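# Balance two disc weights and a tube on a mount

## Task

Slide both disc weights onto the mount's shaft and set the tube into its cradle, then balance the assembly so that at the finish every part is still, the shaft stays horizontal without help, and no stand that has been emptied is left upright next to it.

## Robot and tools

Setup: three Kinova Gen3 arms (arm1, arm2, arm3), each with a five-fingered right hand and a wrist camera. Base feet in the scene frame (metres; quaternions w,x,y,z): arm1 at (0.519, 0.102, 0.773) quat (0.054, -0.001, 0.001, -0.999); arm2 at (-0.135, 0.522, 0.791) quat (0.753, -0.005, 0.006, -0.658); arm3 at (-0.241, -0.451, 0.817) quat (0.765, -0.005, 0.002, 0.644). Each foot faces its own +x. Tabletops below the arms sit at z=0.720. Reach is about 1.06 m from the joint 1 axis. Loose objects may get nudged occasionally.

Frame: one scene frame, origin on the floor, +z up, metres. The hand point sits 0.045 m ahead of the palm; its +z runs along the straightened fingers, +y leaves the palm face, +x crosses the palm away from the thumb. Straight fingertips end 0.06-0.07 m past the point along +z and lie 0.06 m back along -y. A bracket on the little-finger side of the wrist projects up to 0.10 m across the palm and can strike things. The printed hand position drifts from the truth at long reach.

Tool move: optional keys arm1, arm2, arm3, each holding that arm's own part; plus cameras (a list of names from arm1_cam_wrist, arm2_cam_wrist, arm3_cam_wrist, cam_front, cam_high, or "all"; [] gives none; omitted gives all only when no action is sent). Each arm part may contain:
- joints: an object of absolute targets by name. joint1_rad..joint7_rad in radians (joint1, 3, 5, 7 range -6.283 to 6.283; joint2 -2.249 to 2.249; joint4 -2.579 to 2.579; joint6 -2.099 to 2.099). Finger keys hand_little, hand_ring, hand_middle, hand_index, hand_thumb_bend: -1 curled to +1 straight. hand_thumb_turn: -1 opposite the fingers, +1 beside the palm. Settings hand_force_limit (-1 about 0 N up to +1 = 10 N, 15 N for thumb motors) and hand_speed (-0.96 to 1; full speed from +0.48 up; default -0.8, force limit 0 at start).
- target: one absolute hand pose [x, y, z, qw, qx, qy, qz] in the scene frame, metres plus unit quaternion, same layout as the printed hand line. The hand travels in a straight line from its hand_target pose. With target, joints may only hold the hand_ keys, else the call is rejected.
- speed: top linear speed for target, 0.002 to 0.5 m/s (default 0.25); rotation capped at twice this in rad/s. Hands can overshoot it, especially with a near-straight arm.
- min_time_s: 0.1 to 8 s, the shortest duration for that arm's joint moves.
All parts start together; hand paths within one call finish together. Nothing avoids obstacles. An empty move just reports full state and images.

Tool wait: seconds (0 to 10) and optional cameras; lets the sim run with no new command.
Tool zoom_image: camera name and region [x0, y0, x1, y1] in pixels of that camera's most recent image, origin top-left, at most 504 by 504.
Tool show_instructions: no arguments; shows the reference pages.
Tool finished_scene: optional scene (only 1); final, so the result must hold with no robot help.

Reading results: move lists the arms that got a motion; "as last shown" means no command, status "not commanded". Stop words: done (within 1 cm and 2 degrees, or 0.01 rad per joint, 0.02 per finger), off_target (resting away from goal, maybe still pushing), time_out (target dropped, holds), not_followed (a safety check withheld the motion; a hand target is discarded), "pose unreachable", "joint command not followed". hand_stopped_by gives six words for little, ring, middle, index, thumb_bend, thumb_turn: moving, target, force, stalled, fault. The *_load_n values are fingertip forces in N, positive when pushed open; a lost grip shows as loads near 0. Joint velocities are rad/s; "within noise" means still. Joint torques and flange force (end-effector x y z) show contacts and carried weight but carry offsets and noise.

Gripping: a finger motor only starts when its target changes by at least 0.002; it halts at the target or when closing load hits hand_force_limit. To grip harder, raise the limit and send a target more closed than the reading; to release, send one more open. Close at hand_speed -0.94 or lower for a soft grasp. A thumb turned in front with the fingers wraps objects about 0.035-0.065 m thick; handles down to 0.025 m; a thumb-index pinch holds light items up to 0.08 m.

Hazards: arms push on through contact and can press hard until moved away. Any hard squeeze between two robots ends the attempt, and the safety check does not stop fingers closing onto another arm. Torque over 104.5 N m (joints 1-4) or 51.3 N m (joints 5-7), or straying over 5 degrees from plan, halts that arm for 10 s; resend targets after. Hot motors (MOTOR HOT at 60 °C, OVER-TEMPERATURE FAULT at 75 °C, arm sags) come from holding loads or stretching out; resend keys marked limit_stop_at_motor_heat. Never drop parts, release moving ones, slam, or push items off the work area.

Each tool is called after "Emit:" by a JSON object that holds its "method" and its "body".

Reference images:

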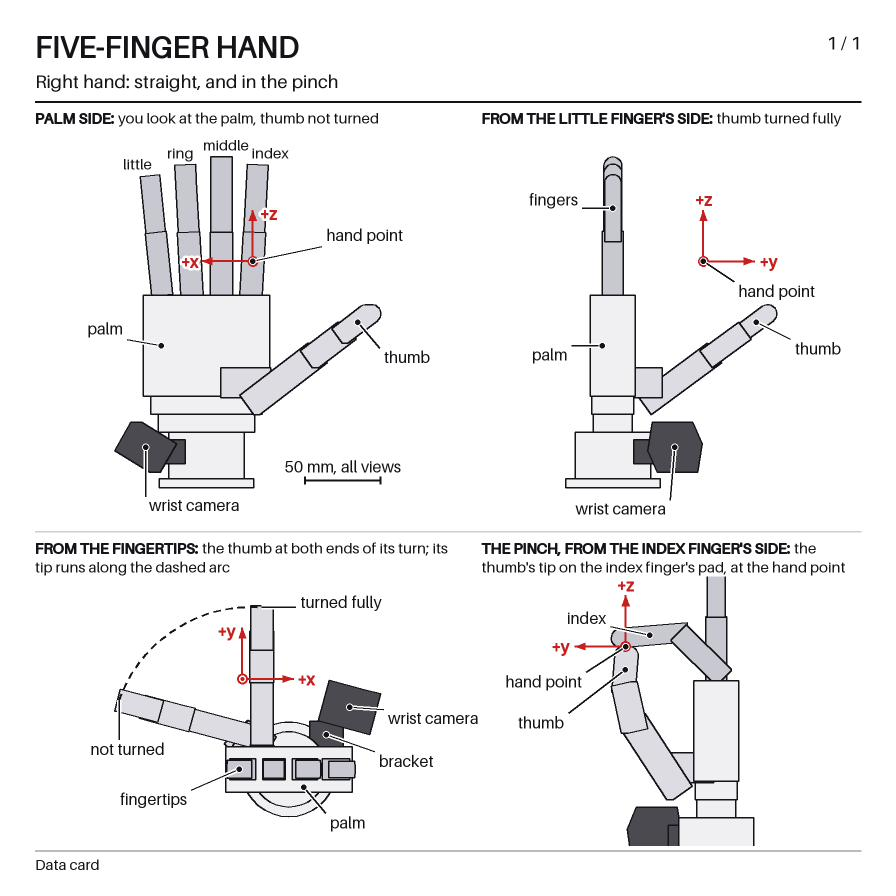

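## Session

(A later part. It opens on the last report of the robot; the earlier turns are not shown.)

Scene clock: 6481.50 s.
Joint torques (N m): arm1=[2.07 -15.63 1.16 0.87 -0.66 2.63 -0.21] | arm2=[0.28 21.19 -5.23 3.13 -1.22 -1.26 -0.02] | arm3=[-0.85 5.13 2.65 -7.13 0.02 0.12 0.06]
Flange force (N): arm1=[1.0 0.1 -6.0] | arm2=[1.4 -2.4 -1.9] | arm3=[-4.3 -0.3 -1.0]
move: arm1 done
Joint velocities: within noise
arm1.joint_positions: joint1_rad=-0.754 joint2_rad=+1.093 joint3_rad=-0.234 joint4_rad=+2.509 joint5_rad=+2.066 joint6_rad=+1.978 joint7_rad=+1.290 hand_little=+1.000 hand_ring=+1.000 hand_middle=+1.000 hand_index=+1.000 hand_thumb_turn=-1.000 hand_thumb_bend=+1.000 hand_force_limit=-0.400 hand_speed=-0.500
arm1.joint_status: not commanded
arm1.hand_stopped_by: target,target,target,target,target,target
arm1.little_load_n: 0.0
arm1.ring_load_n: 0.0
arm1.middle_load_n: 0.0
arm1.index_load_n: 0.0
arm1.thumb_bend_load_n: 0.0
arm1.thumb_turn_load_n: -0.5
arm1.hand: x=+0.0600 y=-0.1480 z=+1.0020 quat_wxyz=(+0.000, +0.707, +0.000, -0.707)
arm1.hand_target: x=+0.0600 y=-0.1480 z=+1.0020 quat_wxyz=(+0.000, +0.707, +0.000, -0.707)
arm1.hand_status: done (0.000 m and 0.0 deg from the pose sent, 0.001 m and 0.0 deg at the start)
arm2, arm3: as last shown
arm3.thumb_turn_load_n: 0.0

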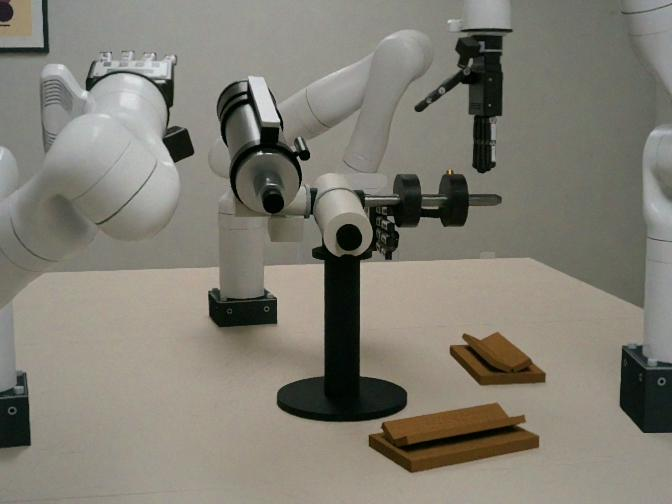

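Emit:
{"method": "move", "body": {"arm3": {"target":[0.023,-0.165,1.102,0,0,1,0],"speed":0.1}}}

Emit:
{"method": "move", "body": {"arm3": {"target":[0.023,-0.146,1.102,0,0,1,0],"speed":0.03}}}

Emit:
{"method": "move", "body": {"arm3": {"target":[0.023,-0.160,1.102,0,0,1,0],"speed":0.05}, "cameras": ["cam_front"]}}

Emit:
{"method": "zoom_image", "body": {"camera": "cam_front", "region": [350, 150, 530, 260]}}

Scene clock: 6495.47 s.
Joint torques (N m): arm1=[2.04 -15.65 1.17 0.86 -0.65 2.63 -0.26] | arm2=[0.25 21.15 -5.26 3.13 -1.22 -1.23 -0.01] | arm3=[-0.81 6.06 2.84 -6.84 0.05 0.09 0.03]
Flange force (N): arm1=[1.0 0.1 -5.9] | arm2=[1.4 -2.5 -1.8] | arm3=[-3.7 -0.5 -1.2]
move: arm3 done
Joint velocities: within noise
arm1, arm2: as last shown
arm1.thumb_turn_load_n: 0.0
arm3.joint_positions: joint1_rad=-3.644 joint2_rad=-0.419 joint3_rad=+4.707 joint4_rad=+1.799 joint5_rad=-0.440 joint6_rad=+1.362 joint7_rad=-1.809 hand_little=+1.000 hand_ring=+1.000 hand_middle=+1.000 hand_index=+1.000 hand_thumb_turn=-1.000 hand_thumb_bend=+1.000 hand_force_limit=-0.100 hand_speed=+0.000
arm3.joint_status: not commanded
arm3.hand_stopped_by: target,target,target,target,target,target
arm3.little_load_n: 0.0
arm3.ring_load_n: 0.0
arm3.middle_load_n: 0.0
arm3.index_load_n: 0.0
arm3.thumb_bend_load_n: 0.0
arm3.thumb_turn_load_n: 0.0
arm3.hand: x=+0.0230 y=-0.1650 z=+1.1020 quat_wxyz=(+0.000, +0.000, -1.000, +0.000)
arm3.hand_target: x=+0.0230 y=-0.1650 z=+1.1020 quat_wxyz=(+0.000, +0.000, -1.000, +0.000)
arm3.hand_status: done (0.000 m and 0.0 deg from the pose sent, 0.030 m and 0.0 deg at the start)
pictures: none

Scene clock: 6496.60 s.
Joint torques (N m): arm1=[2.06 -15.86 1.29 0.82 -0.68 2.82 -0.25] | arm2=[0.22 21.17 -5.27 3.22 -1.19 -1.28 0] | arm3=[-2.45 6.91 1.5 -7.69 -1.91 -0.14 0.21]
Flange force (N): arm1=[1.4 0.2 -6.0] | arm2=[1.5 -2.7 -2.4] | arm3=[-4.4 -5.9 -2.6]
move: arm3 done
Joint velocities: within noise
arm1: as last shown
arm1.thumb_turn_load_n: -0.5
arm2.joint_positions: joint1_rad=-1.438 joint2_rad=-1.757 joint3_rad=+0.840 joint4_rad=+0.939 joint5_rad=-0.060 joint6_rad=+2.099 joint7_rad=+0.806 hand_little=+1.000 hand_ring=+1.000 hand_middle=+1.000 hand_index=+1.000 hand_thumb_turn=-1.000 hand_thumb_bend=+1.000 hand_force_limit=+0.300 hand_speed=-0.300
arm2.joint_status: not commanded
arm2.hand_stopped_by: target,target,target,target,target,target
arm2.little_load_n: 0.0
arm2.ring_load_n: 0.0
arm2.middle_load_n: 0.0
arm2.index_load_n: 0.0
arm2.thumb_bend_load_n: 0.0
arm2.thumb_turn_load_n: 0.0
arm2.hand: x=-0.4289 y=+0.3301 z=+1.1602 quat_wxyz=(-0.555, +0.414, -0.437, +0.574)
arm2.hand_target: x=-0.4289 y=+0.3301 z=+1.1602 quat_wxyz=(-0.555, +0.414, -0.437, +0.574)
arm2.hand_status: not commanded
arm3.joint_positions: joint1_rad=-3.620 joint2_rad=-0.449 joint3_rad=+4.668 joint4_rad=+1.764 joint5_rad=-0.468 joint6_rad=+1.379 joint7_rad=-1.830 hand_little=+1.000 hand_ring=+1.000 hand_middle=+1.000 hand_index=+1.000 hand_thumb_turn=-1.000 hand_thumb_bend=+1.000 hand_force_limit=-0.100 hand_speed=+0.000
arm3.joint_status: not commanded
arm3.hand_stopped_by: target,target,target,target,target,target
arm3.little_load_n: 0.0
arm3.ring_load_n: 0.0
arm3.middle_load_n: 0.0
arm3.index_load_n: 0.0
arm3.thumb_bend_load_n: 0.0
arm3.thumb_turn_load_n: 0.0
arm3.hand: x=+0.0230 y=-0.1460 z=+1.1020 quat_wxyz=(+0.000, +0.000, -1.000, +0.000)
arm3.hand_target: x=+0.0230 y=-0.1460 z=+1.1020 quat_wxyz=(+0.000, +0.000, -1.000, +0.000)
arm3.hand_status: done (0.000 m and 0.0 deg from the pose sent, 0.019 m and 0.0 deg at the start)
pictures: none

Scene clock: 6497.57 s.
Joint torques (N m): arm1=[2.06 -15.7 1.18 0.9 -0.66 2.68 -0.25] | arm2=[0.23 21.18 -5.28 3.12 -1.19 -1.24 -0.02] | arm3=[-0.9 6.36 3.02 -6.84 0.02 0.14 0.01]
Flange force (N): arm1=[1.1 0.3 -5.8] | arm2=[1.2 -2.4 -1.7] | arm3=[-4.5 -0.1 -0.7]
move: arm3 done
Joint velocities: within noise
arm1, arm2: as last shown
arm3.joint_positions: joint1_rad=-3.638 joint2_rad=-0.427 joint3_rad=+4.697 joint4_rad=+1.790 joint5_rad=-0.447 joint6_rad=+1.367 joint7_rad=-1.815 hand_little=+1.000 hand_ring=+1.000 hand_middle=+1.000 hand_index=+1.000 hand_thumb_turn=-1.000 hand_thumb_bend=+1.000 hand_force_limit=-0.100 hand_speed=+0.000
arm3.joint_status: not commanded
arm3.hand_stopped_by: target,target,target,target,target,target
arm3.little_load_n: 0.0
arm3.ring_load_n: 0.0
arm3.middle_load_n: 0.0
arm3.index_load_n: 0.0
arm3.thumb_bend_load_n: 0.0
arm3.thumb_turn_load_n: 0.0
arm3.hand: x=+0.0230 y=-0.1600 z=+1.1020 quat_wxyz=(+0.000, +0.000, -1.000, +0.000)
arm3.hand_target: x=+0.0230 y=-0.1600 z=+1.1020 quat_wxyz=(+0.000, +0.000, -1.000, +0.000)
arm3.hand_status: done (0.000 m and 0.0 deg from the pose sent, 0.014 m and 0.0 deg at the start)

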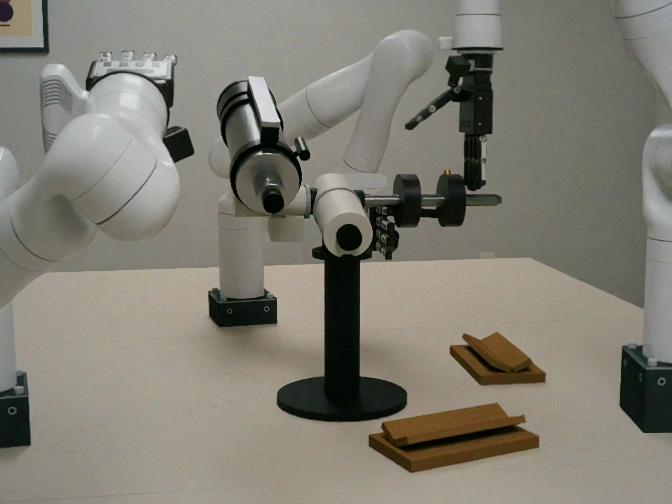

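Scaled by 2.800 from the camera's image (finer frame: 960x720).

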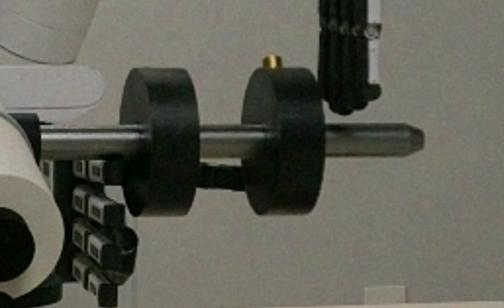

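Emit:
{"method": "move", "body": {"arm1": {"target":[0.06,-0.148,1.003,0,0.7071,0,-0.7071],"speed":0.01}}}

Emit:
{"method": "move", "body": {"arm1": {"target":[0.06,-0.148,1.0005,0,0.7071,0,-0.7071],"speed":0.01}, "cameras": ["cam_front"]}}

Emit:
{"method": "zoom_image", "body": {"camera": "cam_front", "region": [350, 150, 530, 260]}}

Scene clock: 6503.57 s.
Joint torques (N m): arm1=[1.93 -15.68 1.11 0.96 -0.68 2.67 -0.23] | arm2=[0.33 21.14 -5.24 3.12 -1.25 -1.25 0] | arm3=[-0.94 6.21 2.98 -6.82 0.08 0.19 0]
Flange force (N): arm1=[1.3 0.1 -5.3] | arm2=[1.5 -2.5 -1.8] | arm3=[-4.6 -0.3 -0.7]
move: arm1 done
Joint velocities: within noise
arm1.joint_positions: joint1_rad=-0.754 joint2_rad=+1.089 joint3_rad=-0.235 joint4_rad=+2.510 joint5_rad=+2.066 joint6_rad=+1.976 joint7_rad=+1.293 hand_little=+1.000 hand_ring=+1.000 hand_middle=+1.000 hand_index=+1.000 hand_thumb_turn=-1.000 hand_thumb_bend=+1.000 hand_force_limit=-0.400 hand_speed=-0.500
arm1.joint_status: not commanded
arm1.hand_stopped_by: target,target,target,target,target,target
arm1.little_load_n: 0.0
arm1.ring_load_n: 0.0
arm1.middle_load_n: 0.0
arm1.index_load_n: 0.0
arm1.thumb_bend_load_n: 0.0
arm1.thumb_turn_load_n: -0.5
arm1.hand: x=+0.0600 y=-0.1480 z=+1.0030 quat_wxyz=(+0.000, +0.707, +0.000, -0.707)
arm1.hand_target: x=+0.0600 y=-0.1480 z=+1.0030 quat_wxyz=(+0.000, +0.707, +0.000, -0.707)
arm1.hand_status: done (0.000 m and 0.0 deg from the pose sent, 0.001 m and 0.0 deg at the start)
arm2, arm3: as last shown
pictures: none

Scene clock: 6504.53 s.
Joint torques (N m): arm1=[2.04 -15.31 0.98 1 -0.57 2.37 -0.23] | arm2=[0.26 21.15 -5.29 3.12 -1.27 -1.29 -0.03] | arm3=[-0.91 6.21 2.86 -6.8 0.09 0.14 0.07]
Flange force (N): arm1=[0.4 0.2 -5.8] | arm2=[1.4 -2.4 -1.9] | arm3=[-4.0 -0.5 -1.2]
move: arm1 done
Joint velocities: within noise
arm1.joint_positions: joint1_rad=-0.754 joint2_rad=+1.098 joint3_rad=-0.234 joint4_rad=+2.507 joint5_rad=+2.066 joint6_rad=+1.980 joint7_rad=+1.287 hand_little=+1.000 hand_ring=+1.000 hand_middle=+1.000 hand_index=+1.000 hand_thumb_turn=-1.000 hand_thumb_bend=+1.000 hand_force_limit=-0.400 hand_speed=-0.500
arm1.joint_status: not commanded
arm1.hand_stopped_by: target,target,target,target,target,target
arm1.little_load_n: 0.0
arm1.ring_load_n: 0.0
arm1.middle_load_n: 0.0
arm1.index_load_n: 0.0
arm1.thumb_bend_load_n: -0.5
arm1.thumb_turn_load_n: 0.0
arm1.hand: x=+0.0600 y=-0.1480 z=+1.0005 quat_wxyz=(+0.000, +0.707, +0.000, -0.707)
arm1.hand_target: x=+0.0600 y=-0.1480 z=+1.0005 quat_wxyz=(+0.000, +0.707, +0.000, -0.707)
arm1.hand_status: done (0.000 m and 0.0 deg from the pose sent, 0.003 m and 0.0 deg at the start)
arm2, arm3: as last shown

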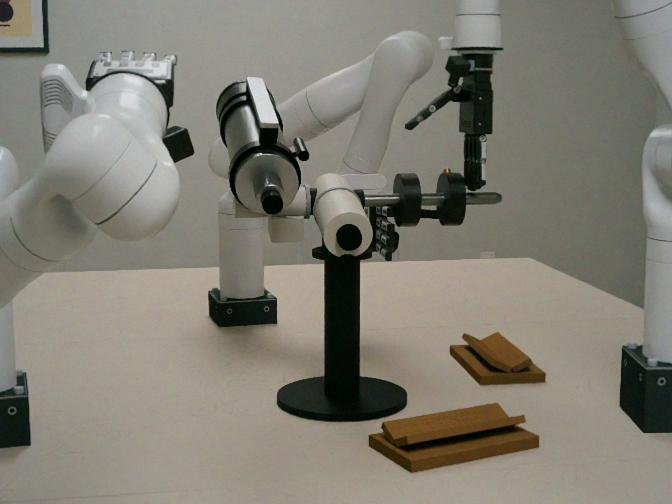

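Scaled by 2.800 from the camera's image (finer frame: 960x720).

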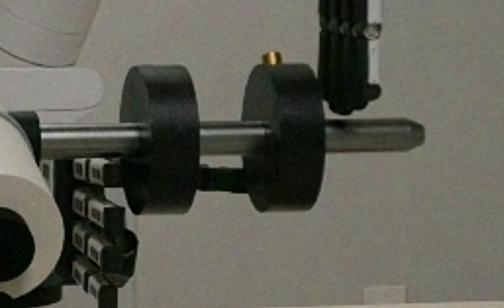

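Emit:
{"method": "move", "body": {"arm1": {"target":[0.06,-0.148,0.996,0,0.7071,0,-0.7071],"speed":0.01}, "arm3": {"target":[0.023,-0.175,1.13,0,0,1,0],"speed":0.1}}}

Emit:
{"method": "wait", "body": {"seconds": 3, "cameras": ["cam_front"]}}

Emit:
{"method": "zoom_image", "body": {"camera": "cam_front", "region": [350, 150, 530, 260]}}

Scene clock: 6515.70 s.
Joint torques (N m): arm1=[1.98 -15.33 0.97 1.08 -0.62 2.36 -0.22] | arm2=[0.25 21.22 -5.22 3.1 -1.25 -1.25 0.04] | arm3=[-0.78 5.11 2.55 -7.1 0.08 0.12 0.03]
Flange force (N): arm1=[0.2 0.1 -5.5] | arm2=[1.2 -2.3 -1.6] | arm3=[-3.5 -0.6 -1.2]
move: arm1 done; arm3 done
Joint velocities: within noise
arm1.joint_positions: joint1_rad=-0.754 joint2_rad=+1.114 joint3_rad=-0.232 joint4_rad=+2.502 joint5_rad=+2.066 joint6_rad=+1.987 joint7_rad=+1.278 hand_little=+1.000 hand_ring=+1.000 hand_middle=+1.000 hand_index=+1.000 hand_thumb_turn=-1.000 hand_thumb_bend=+1.000 hand_force_limit=-0.400 hand_speed=-0.500
arm1.joint_status: not commanded
arm1.hand_stopped_by: target,target,target,target,target,target
arm1.little_load_n: 0.0
arm1.ring_load_n: 0.0
arm1.middle_load_n: 0.0
arm1.index_load_n: 0.0
arm1.thumb_bend_load_n: 0.0
arm1.thumb_turn_load_n: 0.0
arm1.hand: x=+0.0600 y=-0.1480 z=+0.9960 quat_wxyz=(+0.000, +0.707, +0.000, -0.707)
arm1.hand_target: x=+0.0600 y=-0.1480 z=+0.9960 quat_wxyz=(+0.000, +0.707, +0.000, -0.707)
arm1.hand_status: done (0.000 m and 0.0 deg from the pose sent, 0.005 m and 0.0 deg at the start)
arm2: as last shown
arm3.joint_positions: joint1_rad=-3.691 joint2_rad=-0.384 joint3_rad=+4.772 joint4_rad=+1.743 joint5_rad=-0.398 joint6_rad=+1.435 joint7_rad=-1.826 hand_little=+1.000 hand_ring=+1.000 hand_middle=+1.000 hand_index=+1.000 hand_thumb_turn=-1.000 hand_thumb_bend=+1.000 hand_force_limit=-0.100 hand_speed=+0.000
arm3.joint_status: not commanded
arm3.hand_stopped_by: target,target,target,target,target,target
arm3.little_load_n: 0.0
arm3.ring_load_n: 0.0
arm3.middle_load_n: 0.0
arm3.index_load_n: 0.0
arm3.thumb_bend_load_n: 0.0
arm3.thumb_turn_load_n: 0.0
arm3.hand: x=+0.0230 y=-0.1750 z=+1.1300 quat_wxyz=(+0.000, +0.000, -1.000, +0.000)
arm3.hand_target: x=+0.0230 y=-0.1750 z=+1.1300 quat_wxyz=(+0.000, +0.000, -1.000, +0.000)
arm3.hand_status: done (0.000 m and 0.0 deg from the pose sent, 0.032 m and 0.0 deg at the start)
pictures: none

Scene clock: 6518.70 s.
Joint torques (N m): arm1=[2.01 -15.33 0.96 1.06 -0.61 2.36 -0.23] | arm2=[0.18 21.15 -5.24 3.11 -1.23 -1.28 -0.06] | arm3=[-0.86 5.01 2.59 -7.03 0.05 0.08 0.06]
Flange force (N): arm1=[0.2 0.1 -5.5] | arm2=[1.3 -2.3 -1.8] | arm3=[-4.3 -0.3 -1.5]
Joint velocities: within noise
arm1.joint_positions: joint1_rad=-0.754 joint2_rad=+1.114 joint3_rad=-0.232 joint4_rad=+2.502 joint5_rad=+2.066 joint6_rad=+1.987 joint7_rad=+1.278 hand_little=+1.000 hand_ring=+1.000 hand_middle=+1.000 hand_index=+1.000 hand_thumb_turn=-1.000 hand_thumb_bend=+1.000 hand_force_limit=-0.400 hand_speed=-0.500
arm1.joint_status: not commanded
arm1.hand_stopped_by: target,target,target,target,target,target
arm1.little_load_n: 0.0
arm1.ring_load_n: 0.0
arm1.middle_load_n: 0.0
arm1.index_load_n: 0.0
arm1.thumb_bend_load_n: 0.0
arm1.thumb_turn_load_n: -0.5
arm1.hand: x=+0.0600 y=-0.1480 z=+0.9960 quat_wxyz=(+0.000, +0.707, +0.000, -0.707)
arm1.hand_target: x=+0.0600 y=-0.1480 z=+0.9960 quat_wxyz=(+0.000, +0.707, +0.000, -0.707)
arm1.hand_status: done (0.000 m and 0.0 deg from the pose sent, 0.005 m and 0.0 deg at the start)
arm2.joint_positions: joint1_rad=-1.438 joint2_rad=-1.757 joint3_rad=+0.840 joint4_rad=+0.939 joint5_rad=-0.060 joint6_rad=+2.099 joint7_rad=+0.806 hand_little=+1.000 hand_ring=+1.000 hand_middle=+1.000 hand_index=+1.000 hand_thumb_turn=-1.000 hand_thumb_bend=+1.000 hand_force_limit=+0.300 hand_speed=-0.300
arm2.joint_status: not commanded
arm2.hand_stopped_by: target,target,target,target,target,target
arm2.little_load_n: 0.0
arm2.ring_load_n: 0.0
arm2.middle_load_n: 0.0
arm2.index_load_n: -0.5
arm2.thumb_bend_load_n: 0.0
arm2.thumb_turn_load_n: 0.0
arm2.hand: x=-0.4289 y=+0.3301 z=+1.1602 quat_wxyz=(-0.555, +0.414, -0.437, +0.574)
arm2.hand_target: x=-0.4289 y=+0.3301 z=+1.1602 quat_wxyz=(-0.555, +0.414, -0.437, +0.574)
arm2.hand_status: not commanded
arm3.joint_positions: joint1_rad=-3.691 joint2_rad=-0.384 joint3_rad=+4.772 joint4_rad=+1.743 joint5_rad=-0.398 joint6_rad=+1.435 joint7_rad=-1.826 hand_little=+1.000 hand_ring=+1.000 hand_middle=+1.000 hand_index=+1.000 hand_thumb_turn=-1.000 hand_thumb_bend=+1.000 hand_force_limit=-0.100 hand_speed=+0.000
arm3.joint_status: not commanded
arm3.hand_stopped_by: target,target,target,target,target,target
arm3.little_load_n: 0.0
arm3.ring_load_n: 0.0
arm3.middle_load_n: 0.0
arm3.index_load_n: 0.0
arm3.thumb_bend_load_n: 0.0
arm3.thumb_turn_load_n: 0.5
arm3.hand: x=+0.0230 y=-0.1750 z=+1.1300 quat_wxyz=(+0.000, +0.000, -1.000, +0.000)
arm3.hand_target: x=+0.0230 y=-0.1750 z=+1.1300 quat_wxyz=(+0.000, +0.000, -1.000, +0.000)
arm3.hand_status: done (0.000 m and 0.0 deg from the pose sent, 0.032 m and 0.0 deg at the start)
wait: 3.00 s; at rest by 0.27 s

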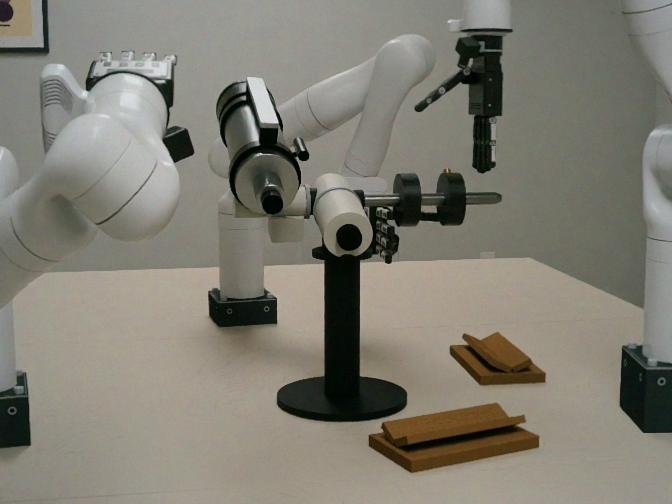

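Scaled by 2.800 from the camera's image (finer frame: 960x720).

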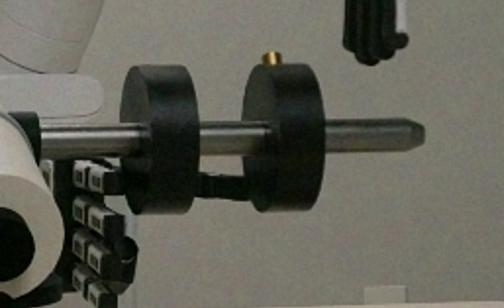

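Emit:
{"method": "move", "body": {"arm1": {"target":[0.06,-0.148,1.002,0,0.7071,0,-0.7071],"speed":0.01}, "arm3": {"target":[0.023,-0.163,1.102,0,0,1,0],"speed":0.1}}}

Emit:
{"method": "move", "body": {"arm3": {"target":[0.023,-0.143,1.102,0,0,1,0],"speed":0.03}}}

Emit:
{"method": "move", "body": {"arm3": {"target":[0.023,-0.160,1.102,0,0,1,0],"speed":0.05}}}

Emit:
{"method": "move", "body": {"arm1": {"target":[0.06,-0.148,0.9985,0,0.7071,0,-0.7071],"speed":0.01}, "cameras": ["cam_front"]}}

Emit:
{"method": "zoom_image", "body": {"camera": "cam_front", "region": [350, 150, 530, 260]}}

Scene clock: 6532.00 s.
Joint torques (N m): arm1=[2.01 -15.3 0.96 0.96 -0.57 2.36 -0.24] | arm2=[0.31 21.23 -5.29 3.14 -1.25 -1.25 -0.02] | arm3=[-0.93 6.01 2.91 -6.87 0 0.12 0]
Flange force (N): arm1=[0.4 0.1 -5.8] | arm2=[1.5 -2.3 -1.9] | arm3=[-4.4 -0.6 -1.0]
move: arm1 done; arm3 done
Joint velocities: within noise
arm1.joint_positions: joint1_rad=-0.754 joint2_rad=+1.093 joint3_rad=-0.234 joint4_rad=+2.509 joint5_rad=+2.066 joint6_rad=+1.978 joint7_rad=+1.290 hand_little=+1.000 hand_ring=+1.000 hand_middle=+1.000 hand_index=+1.000 hand_thumb_turn=-1.000 hand_thumb_bend=+1.000 hand_force_limit=-0.400 hand_speed=-0.500
arm1.joint_status: not commanded
arm1.hand_stopped_by: target,target,target,target,target,target
arm1.little_load_n: 0.0
arm1.ring_load_n: 0.0
arm1.middle_load_n: 0.0
arm1.index_load_n: 0.0
arm1.thumb_bend_load_n: -0.5
arm1.thumb_turn_load_n: 0.0
arm1.hand: x=+0.0600 y=-0.1480 z=+1.0020 quat_wxyz=(+0.000, +0.707, +0.000, -0.707)
arm1.hand_target: x=+0.0600 y=-0.1480 z=+1.0020 quat_wxyz=(+0.000, +0.707, +0.000, -0.707)
arm1.hand_status: done (0.000 m and 0.0 deg from the pose sent, 0.006 m and 0.0 deg at the start)
arm2: as last shown
arm2.index_load_n: 0.0
arm3.joint_positions: joint1_rad=-3.642 joint2_rad=-0.421 joint3_rad=+4.702 joint4_rad=+1.795 joint5_rad=-0.442 joint6_rad=+1.363 joint7_rad=-1.813 hand_little=+1.000 hand_ring=+1.000 hand_middle=+1.000 hand_index=+1.000 hand_thumb_turn=-1.000 hand_thumb_bend=+1.000 hand_force_limit=-0.100 hand_speed=+0.000
arm3.joint_status: not commanded
arm3.hand_stopped_by: target,target,target,target,target,target
arm3.little_load_n: 0.0
arm3.ring_load_n: 0.0
arm3.middle_load_n: 0.0
arm3.index_load_n: 0.0
arm3.thumb_bend_load_n: 0.0
arm3.thumb_turn_load_n: 0.0
arm3.hand: x=+0.0230 y=-0.1630 z=+1.1020 quat_wxyz=(+0.000, +0.000, -1.000, +0.000)
arm3.hand_target: x=+0.0230 y=-0.1630 z=+1.1020 quat_wxyz=(+0.000, +0.000, -1.000, +0.000)
arm3.hand_status: done (0.000 m and 0.0 deg from the pose sent, 0.030 m and 0.0 deg at the start)
pictures: none

Scene clock: 6533.17 s.
Joint torques (N m): arm1=[2.03 -15.24 0.98 0.97 -0.58 2.34 -0.22] | arm2=[0.33 21.12 -5.26 3.13 -1.2 -1.28 -0.03] | arm3=[-2.33 7.09 1.53 -7.76 -1.85 -0.16 0.17]
Flange force (N): arm1=[0.2 0.2 -5.8] | arm2=[1.5 -2.6 -2.1] | arm3=[-3.7 -6.0 -2.4]
move: arm3 done
Joint velocities: within noise
arm1, arm2: as last shown
arm1.thumb_bend_load_n: 0.0
arm2.index_load_n: -0.5
arm3.joint_positions: joint1_rad=-3.617 joint2_rad=-0.453 joint3_rad=+4.662 joint4_rad=+1.758 joint5_rad=-0.472 joint6_rad=+1.381 joint7_rad=-1.834 hand_little=+1.000 hand_ring=+1.000 hand_middle=+1.000 hand_index=+1.000 hand_thumb_turn=-1.000 hand_thumb_bend=+1.000 hand_force_limit=-0.100 hand_speed=+0.000
arm3.joint_status: not commanded
arm3.hand_stopped_by: target,target,target,target,target,target
arm3.little_load_n: 0.0
arm3.ring_load_n: 0.0
arm3.middle_load_n: 0.0
arm3.index_load_n: 0.0
arm3.thumb_bend_load_n: 0.0
arm3.thumb_turn_load_n: 0.0
arm3.hand: x=+0.0230 y=-0.1430 z=+1.1020 quat_wxyz=(+0.000, +0.000, -1.000, +0.000)
arm3.hand_target: x=+0.0230 y=-0.1430 z=+1.1020 quat_wxyz=(+0.000, +0.000, -1.000, +0.000)
arm3.hand_status: done (0.000 m and 0.0 deg from the pose sent, 0.020 m and 0.0 deg at the start)
pictures: none

Scene clock: 6534.13 s.
Joint torques (N m): arm1=[2.03 -15.29 0.97 0.96 -0.57 2.37 -0.23] | arm2=[0.35 21.18 -5.28 3.15 -1.23 -1.27 -0.02] | arm3=[-0.8 6.16 2.9 -6.7 0.01 0.13 0.04]
Flange force (N): arm1=[0.4 0.2 -5.9] | arm2=[1.6 -2.5 -2.1] | arm3=[-3.7 -0.5 -1.6]
move: arm3 done
Joint velocities: within noise
arm1, arm2: as last shown
arm2.index_load_n: 0.0
arm3.joint_positions: joint1_rad=-3.638 joint2_rad=-0.426 joint3_rad=+4.696 joint4_rad=+1.790 joint5_rad=-0.446 joint6_rad=+1.366 joint7_rad=-1.816 hand_little=+1.000 hand_ring=+1.000 hand_middle=+1.000 hand_index=+1.000 hand_thumb_turn=-1.000 hand_thumb_bend=+1.000 hand_force_limit=-0.100 hand_speed=+0.000
arm3.joint_status: not commanded
arm3.hand_stopped_by: target,target,target,target,target,target
arm3.little_load_n: 0.0
arm3.ring_load_n: 0.5
arm3.middle_load_n: 0.0
arm3.index_load_n: 0.0
arm3.thumb_bend_load_n: -0.5
arm3.thumb_turn_load_n: 0.0
arm3.hand: x=+0.0230 y=-0.1600 z=+1.1020 quat_wxyz=(+0.000, +0.000, -1.000, +0.000)
arm3.hand_target: x=+0.0230 y=-0.1600 z=+1.1020 quat_wxyz=(+0.000, +0.000, -1.000, +0.000)
arm3.hand_status: done (0.000 m and 0.0 deg from the pose sent, 0.017 m and 0.0 deg at the start)
pictures: none

Scene clock: 6535.10 s.
Joint torques (N m): arm1=[1.98 -15.37 0.95 1.06 -0.61 2.36 -0.25] | arm2=[0.25 21.18 -5.23 3.15 -1.21 -1.23 -0.05] | arm3=[-0.92 6.18 2.92 -6.92 0.02 0.11 0.1]
Flange force (N): arm1=[0.5 0.1 -5.4] | arm2=[1.4 -2.4 -1.9] | arm3=[-3.9 -0.6 -1.0]
move: arm1 done
Joint velocities: within noise
arm1.joint_positions: joint1_rad=-0.754 joint2_rad=+1.106 joint3_rad=-0.233 joint4_rad=+2.505 joint5_rad=+2.066 joint6_rad=+1.983 joint7_rad=+1.283 hand_little=+1.000 hand_ring=+1.000 hand_middle=+1.000 hand_index=+1.000 hand_thumb_turn=-1.000 hand_thumb_bend=+1.000 hand_force_limit=-0.400 hand_speed=-0.500
arm1.joint_status: not commanded
arm1.hand_stopped_by: target,target,target,target,target,target
arm1.little_load_n: 0.0
arm1.ring_load_n: 0.0
arm1.middle_load_n: 0.0
arm1.index_load_n: 0.0
arm1.thumb_bend_load_n: 0.0
arm1.thumb_turn_load_n: 0.0
arm1.hand: x=+0.0600 y=-0.1480 z=+0.9985 quat_wxyz=(+0.000, +0.707, +0.000, -0.707)
arm1.hand_target: x=+0.0600 y=-0.1480 z=+0.9985 quat_wxyz=(+0.000, +0.707, +0.000, -0.707)
arm1.hand_status: done (0.000 m and 0.0 deg from the pose sent, 0.003 m and 0.0 deg at the start)
arm2, arm3: as last shown
arm2.little_load_n: -0.5
arm3.ring_load_n: 0.0
arm3.thumb_bend_load_n: 0.0
arm3.thumb_turn_load_n: 0.5

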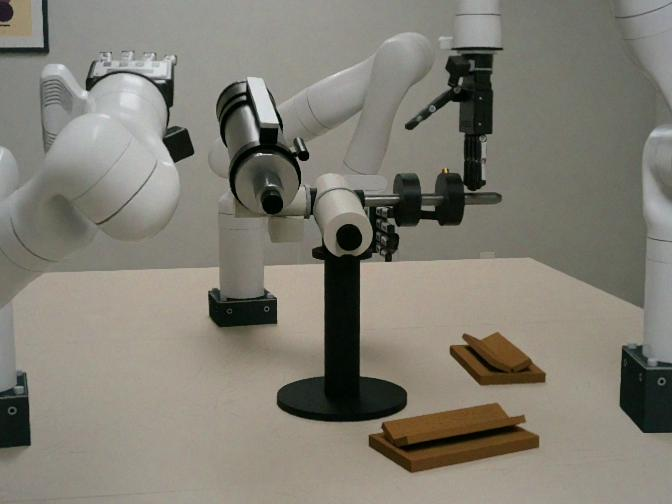

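Scaled by 2.800 from the camera's image (finer frame: 960x720).

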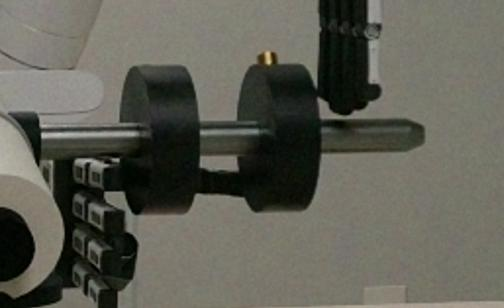

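Emit:
{"method": "move", "body": {"arm1": {"target":[0.06,-0.146,0.988,0,0.7071,0,-0.7071],"speed":0.05}, "arm3": {"target":[0.023,-0.19,1.20,0,0,1,0],"speed":0.15}}}

Emit:
{"method": "move", "body": {"arm1": {"target":[0.19,-0.15,0.985,0,0.7071,0,-0.7071],"speed":0.12}, "arm3": {"target":[0.05,-0.38,1.22,0,0,1,0],"speed":0.2}, "cameras": ["cam_front","cam_high"]}}

Emit:
{"method": "zoom_image", "body": {"camera": "cam_front", "region": [350, 150, 530, 260]}}

Scene clock: 6544.60 s.
Joint torques (N m): arm1=[2.05 -15.4 1 1.21 -0.67 2.35 -0.24] | arm2=[0.24 21.15 -5.18 3.16 -1.25 -1.27 -0.04] | arm3=[-0.93 3.71 2.16 -7.37 0.03 0.18 0.09]
Flange force (N): arm1=[-0.1 0.3 -5.4] | arm2=[1.4 -2.5 -2.1] | arm3=[-5.3 0.3 -1.6]
move: arm1 done; arm3 done
Joint velocities: within noise
arm1.joint_positions: joint1_rad=-0.751 joint2_rad=+1.145 joint3_rad=-0.227 joint4_rad=+2.497 joint5_rad=+2.067 joint6_rad=+2.002 joint7_rad=+1.256 hand_little=+1.000 hand_ring=+1.000 hand_middle=+1.000 hand_index=+1.000 hand_thumb_turn=-1.000 hand_thumb_bend=+1.000 hand_force_limit=-0.400 hand_speed=-0.500
arm1.joint_status: not commanded
arm1.hand_stopped_by: target,target,target,target,target,target
arm1.little_load_n: 0.0
arm1.ring_load_n: 0.0
arm1.middle_load_n: 0.0
arm1.index_load_n: 0.0
arm1.thumb_bend_load_n: 0.0
arm1.thumb_turn_load_n: 0.0
arm1.hand: x=+0.0600 y=-0.1460 z=+0.9880 quat_wxyz=(+0.000, +0.707, +0.000, -0.707)
arm1.hand_target: x=+0.0600 y=-0.1460 z=+0.9880 quat_wxyz=(+0.000, +0.707, +0.000, -0.707)
arm1.hand_status: done (0.000 m and 0.0 deg from the pose sent, 0.011 m and 0.0 deg at the start)
arm2: as last shown
arm2.little_load_n: 0.0
arm3.joint_positions: joint1_rad=-3.753 joint2_rad=-0.326 joint3_rad=+4.874 joint4_rad=+1.561 joint5_rad=-0.332 joint6_rad=+1.633 joint7_rad=-1.860 hand_little=+1.000 hand_ring=+1.000 hand_middle=+1.000 hand_index=+1.000 hand_thumb_turn=-1.000 hand_thumb_bend=+1.000 hand_force_limit=-0.100 hand_speed=+0.000
arm3.joint_status: not commanded
arm3.hand_stopped_by: target,target,target,target,target,target
arm3.little_load_n: 0.0
arm3.ring_load_n: 0.0
arm3.middle_load_n: 0.0
arm3.index_load_n: 0.0
arm3.thumb_bend_load_n: 0.0
arm3.thumb_turn_load_n: 0.0
arm3.hand: x=+0.0230 y=-0.1900 z=+1.2000 quat_wxyz=(+0.000, +0.000, -1.000, +0.000)
arm3.hand_target: x=+0.0230 y=-0.1900 z=+1.2000 quat_wxyz=(+0.000, +0.000, -1.000, +0.000)
arm3.hand_status: done (0.000 m and 0.0 deg from the pose sent, 0.102 m and 0.0 deg at the start)
pictures: none

Scene clock: 6546.30 s.
Joint torques (N m): arm1=[2.02 -14.03 0.34 2.96 -1.34 1.84 -0.23] | arm2=[0.24 21.13 -5.24 3.15 -1.21 -1.26 -0.02] | arm3=[-0.92 -2.83 0.62 -7.71 -0.02 0.16 0.05]
Flange force (N): arm1=[-0.2 -5.2 -6.6] | arm2=[1.4 -2.6 -2.0] | arm3=[-2.8 -2.1 -1.3]
move: arm1 done; arm3 done
Joint velocities: within noise
arm1.joint_positions: joint1_rad=-1.099 joint2_rad=+1.317 joint3_rad=-0.546 joint4_rad=+2.577 joint5_rad=+1.359 joint6_rad=+2.098 joint7_rad=+0.848 hand_little=+1.000 hand_ring=+1.000 hand_middle=+1.000 hand_index=+1.000 hand_thumb_turn=-1.000 hand_thumb_bend=+1.000 hand_force_limit=-0.400 hand_speed=-0.500
arm1.joint_status: not commanded
arm1.hand_stopped_by: target,target,target,target,target,target
arm1.little_load_n: 0.0
arm1.ring_load_n: 0.0
arm1.middle_load_n: 0.0
arm1.index_load_n: 0.0
arm1.thumb_bend_load_n: 0.0
arm1.thumb_turn_load_n: 0.0
arm1.hand: x=+0.1900 y=-0.1506 z=+0.9847 quat_wxyz=(-0.006, +0.703, -0.009, -0.711)
arm1.hand_target: x=+0.1900 y=-0.1506 z=+0.9847 quat_wxyz=(-0.006, +0.703, -0.009, -0.711)
arm1.hand_status: done (0.001 m and 1.3 deg from the pose sent, 0.130 m and 0.0 deg at the start; a joint's target at an end of its range on 33 of 51 steps)
arm2: as last shown
arm2.middle_load_n: 0.5
arm3.joint_positions: joint1_rad=-3.830 joint2_rad=-0.173 joint3_rad=+5.360 joint4_rad=+1.600 joint5_rad=-0.147 joint6_rad=+1.651 joint7_rad=-1.443 hand_little=+1.000 hand_ring=+1.000 hand_middle=+1.000 hand_index=+1.000 hand_thumb_turn=-1.000 hand_thumb_bend=+1.000 hand_force_limit=-0.100 hand_speed=+0.000
arm3.joint_status: not commanded
arm3.hand_stopped_by: target,target,target,target,target,target
arm3.little_load_n: 0.0
arm3.ring_load_n: 0.0
arm3.middle_load_n: 0.0
arm3.index_load_n: -0.5
arm3.thumb_bend_load_n: 0.0
arm3.thumb_turn_load_n: 0.0
arm3.hand: x=+0.0500 y=-0.3800 z=+1.2200 quat_wxyz=(+0.000, +0.000, -1.000, +0.000)
arm3.hand_target: x=+0.0500 y=-0.3800 z=+1.2200 quat_wxyz=(+0.000, +0.000, -1.000, +0.000)
arm3.hand_status: done (0.000 m and 0.0 deg from the pose sent, 0.193 m and 0.0 deg at the start)

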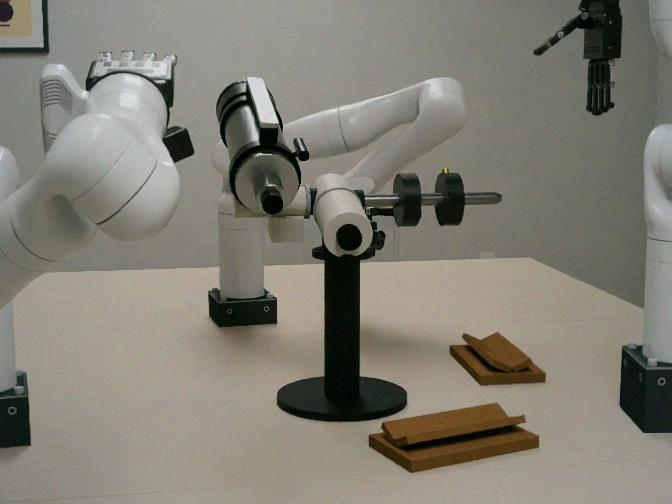

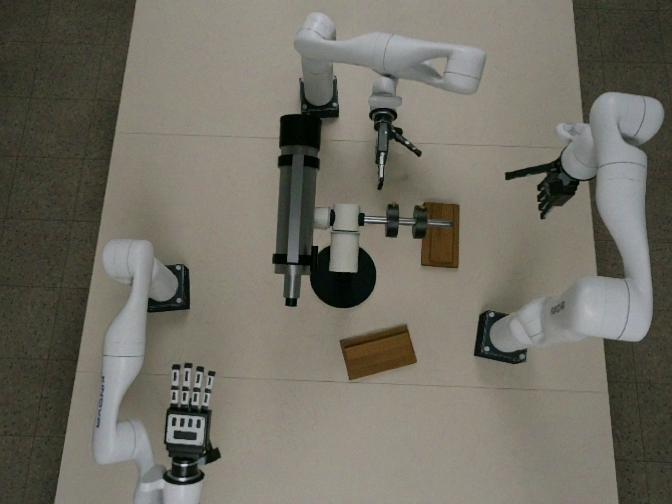

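Scaled by 2.800 from the camera's image (finer frame: 960x720).

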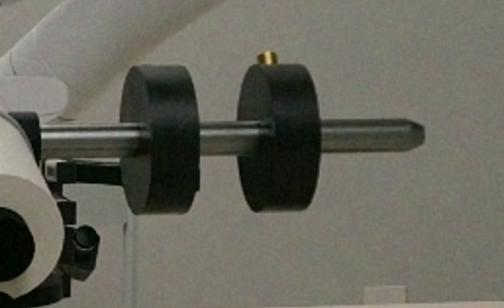

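Emit:
{"method": "wait", "body": {"seconds": 4, "cameras": ["cam_front","cam_high"]}}

Emit:
{"method": "zoom_image", "body": {"camera": "cam_front", "region": [350, 150, 530, 260]}}

Emit:
{"method": "zoom_image", "body": {"camera": "cam_front", "region": [360, 310, 560, 480]}}

Scene clock: 6562.83 s.
Joint torques (N m): arm1=[2.04 -14.03 0.39 2.99 -1.35 1.83 -0.24] | arm2=[0.35 21.12 -5.2 3.14 -1.26 -1.27 -0.02] | arm3=[-0.91 -2.81 0.66 -7.72 0.01 0.19 0.08]
Flange force (N): arm1=[-0.2 -5.0 -6.7] | arm2=[1.7 -2.6 -2.1] | arm3=[-3.0 -1.9 -1.2]
Joint velocities: within noise
arm1.joint_positions: joint1_rad=-1.099 joint2_rad=+1.317 joint3_rad=-0.546 joint4_rad=+2.577 joint5_rad=+1.359 joint6_rad=+2.098 joint7_rad=+0.848 hand_little=+1.000 hand_ring=+1.000 hand_middle=+1.000 hand_index=+1.000 hand_thumb_turn=-1.000 hand_thumb_bend=+1.000 hand_force_limit=-0.400 hand_speed=-0.500
arm1.joint_status: not commanded
arm1.hand_stopped_by: target,target,target,target,target,target
arm1.little_load_n: 0.0
arm1.ring_load_n: 0.0
arm1.middle_load_n: 0.0
arm1.index_load_n: -0.5
arm1.thumb_bend_load_n: 0.0
arm1.thumb_turn_load_n: 0.0
arm1.hand: x=+0.1900 y=-0.1506 z=+0.9847 quat_wxyz=(-0.006, +0.703, -0.009, -0.711)
arm1.hand_target: x=+0.1900 y=-0.1506 z=+0.9847 quat_wxyz=(-0.006, +0.703, -0.009, -0.711)
arm1.hand_status: done (0.001 m and 1.3 deg from the pose sent, 0.130 m and 0.0 deg at the start; a joint's target at an end of its range on 33 of 51 steps)
arm2.joint_positions: joint1_rad=-1.438 joint2_rad=-1.757 joint3_rad=+0.840 joint4_rad=+0.939 joint5_rad=-0.060 joint6_rad=+2.099 joint7_rad=+0.806 hand_little=+1.000 hand_ring=+1.000 hand_middle=+1.000 hand_index=+1.000 hand_thumb_turn=-1.000 hand_thumb_bend=+1.000 hand_force_limit=+0.300 hand_speed=-0.300
arm2.joint_status: not commanded
arm2.hand_stopped_by: target,target,target,target,target,target
arm2.little_load_n: 0.0
arm2.ring_load_n: 0.0
arm2.middle_load_n: 0.0
arm2.index_load_n: 0.0
arm2.thumb_bend_load_n: 0.0
arm2.thumb_turn_load_n: 0.0
arm2.hand: x=-0.4289 y=+0.3301 z=+1.1602 quat_wxyz=(-0.555, +0.414, -0.437, +0.574)
arm2.hand_target: x=-0.4289 y=+0.3301 z=+1.1602 quat_wxyz=(-0.555, +0.414, -0.437, +0.574)
arm2.hand_status: not commanded
arm3.joint_positions: joint1_rad=-3.830 joint2_rad=-0.172 joint3_rad=+5.360 joint4_rad=+1.600 joint5_rad=-0.147 joint6_rad=+1.651 joint7_rad=-1.443 hand_little=+1.000 hand_ring=+1.000 hand_middle=+1.000 hand_index=+1.000 hand_thumb_turn=-1.000 hand_thumb_bend=+1.000 hand_force_limit=-0.100 hand_speed=+0.000
arm3.joint_status: not commanded
arm3.hand_stopped_by: target,target,target,target,target,target
arm3.little_load_n: 0.0
arm3.ring_load_n: 0.0
arm3.middle_load_n: 0.0
arm3.index_load_n: 0.0
arm3.thumb_bend_load_n: 0.0
arm3.thumb_turn_load_n: 0.0
arm3.hand: x=+0.0500 y=-0.3800 z=+1.2200 quat_wxyz=(+0.000, +0.000, -1.000, +0.000)
arm3.hand_target: x=+0.0500 y=-0.3800 z=+1.2200 quat_wxyz=(+0.000, +0.000, -1.000, +0.000)
arm3.hand_status: done (0.000 m and 0.0 deg from the pose sent, 0.193 m and 0.0 deg at the start)
wait: 4.00 s; at rest from the start

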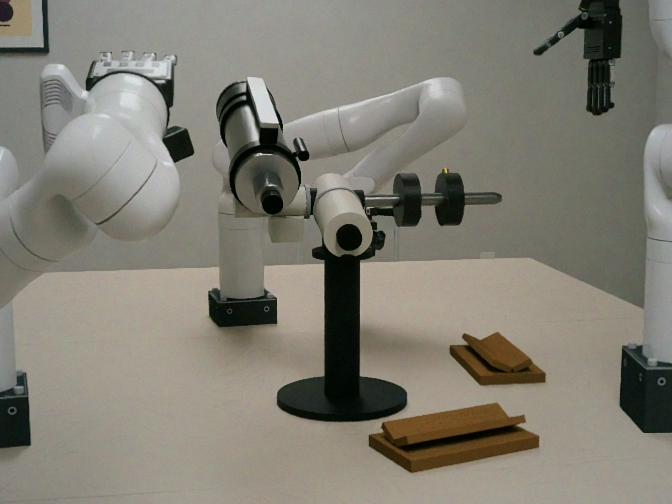

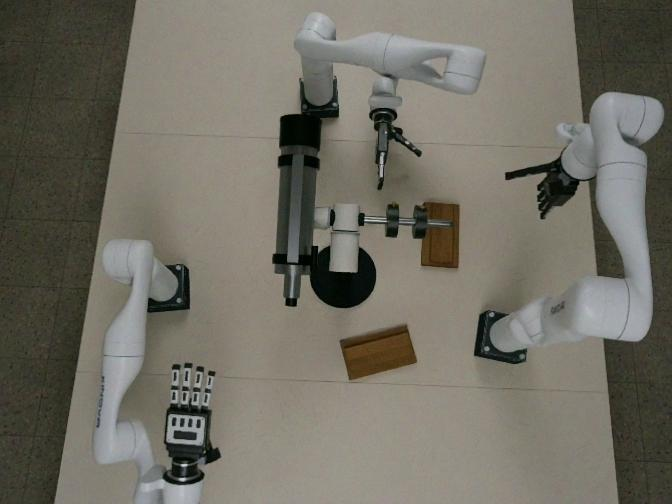

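Scaled by 2.800 from the camera's image (finer frame: 960x720).

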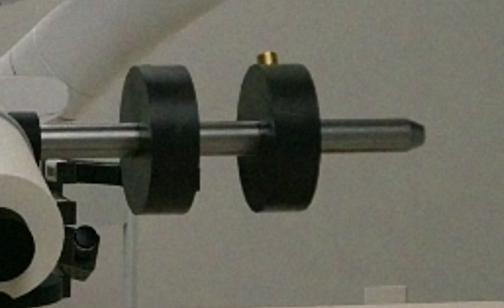

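Scaled by 2.520 from the camera's image (finer frame: 960x720).

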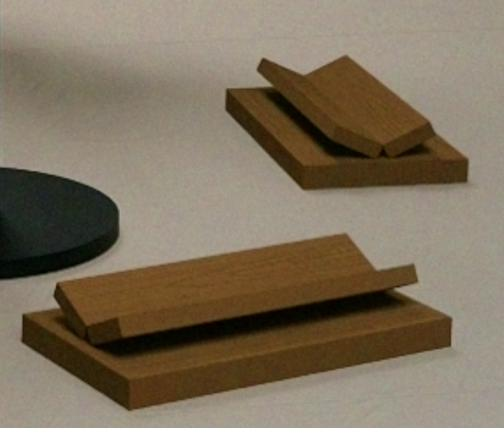

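Emit:
{"method": "finished_scene", "body": {}}

The scene is finished: the task was done.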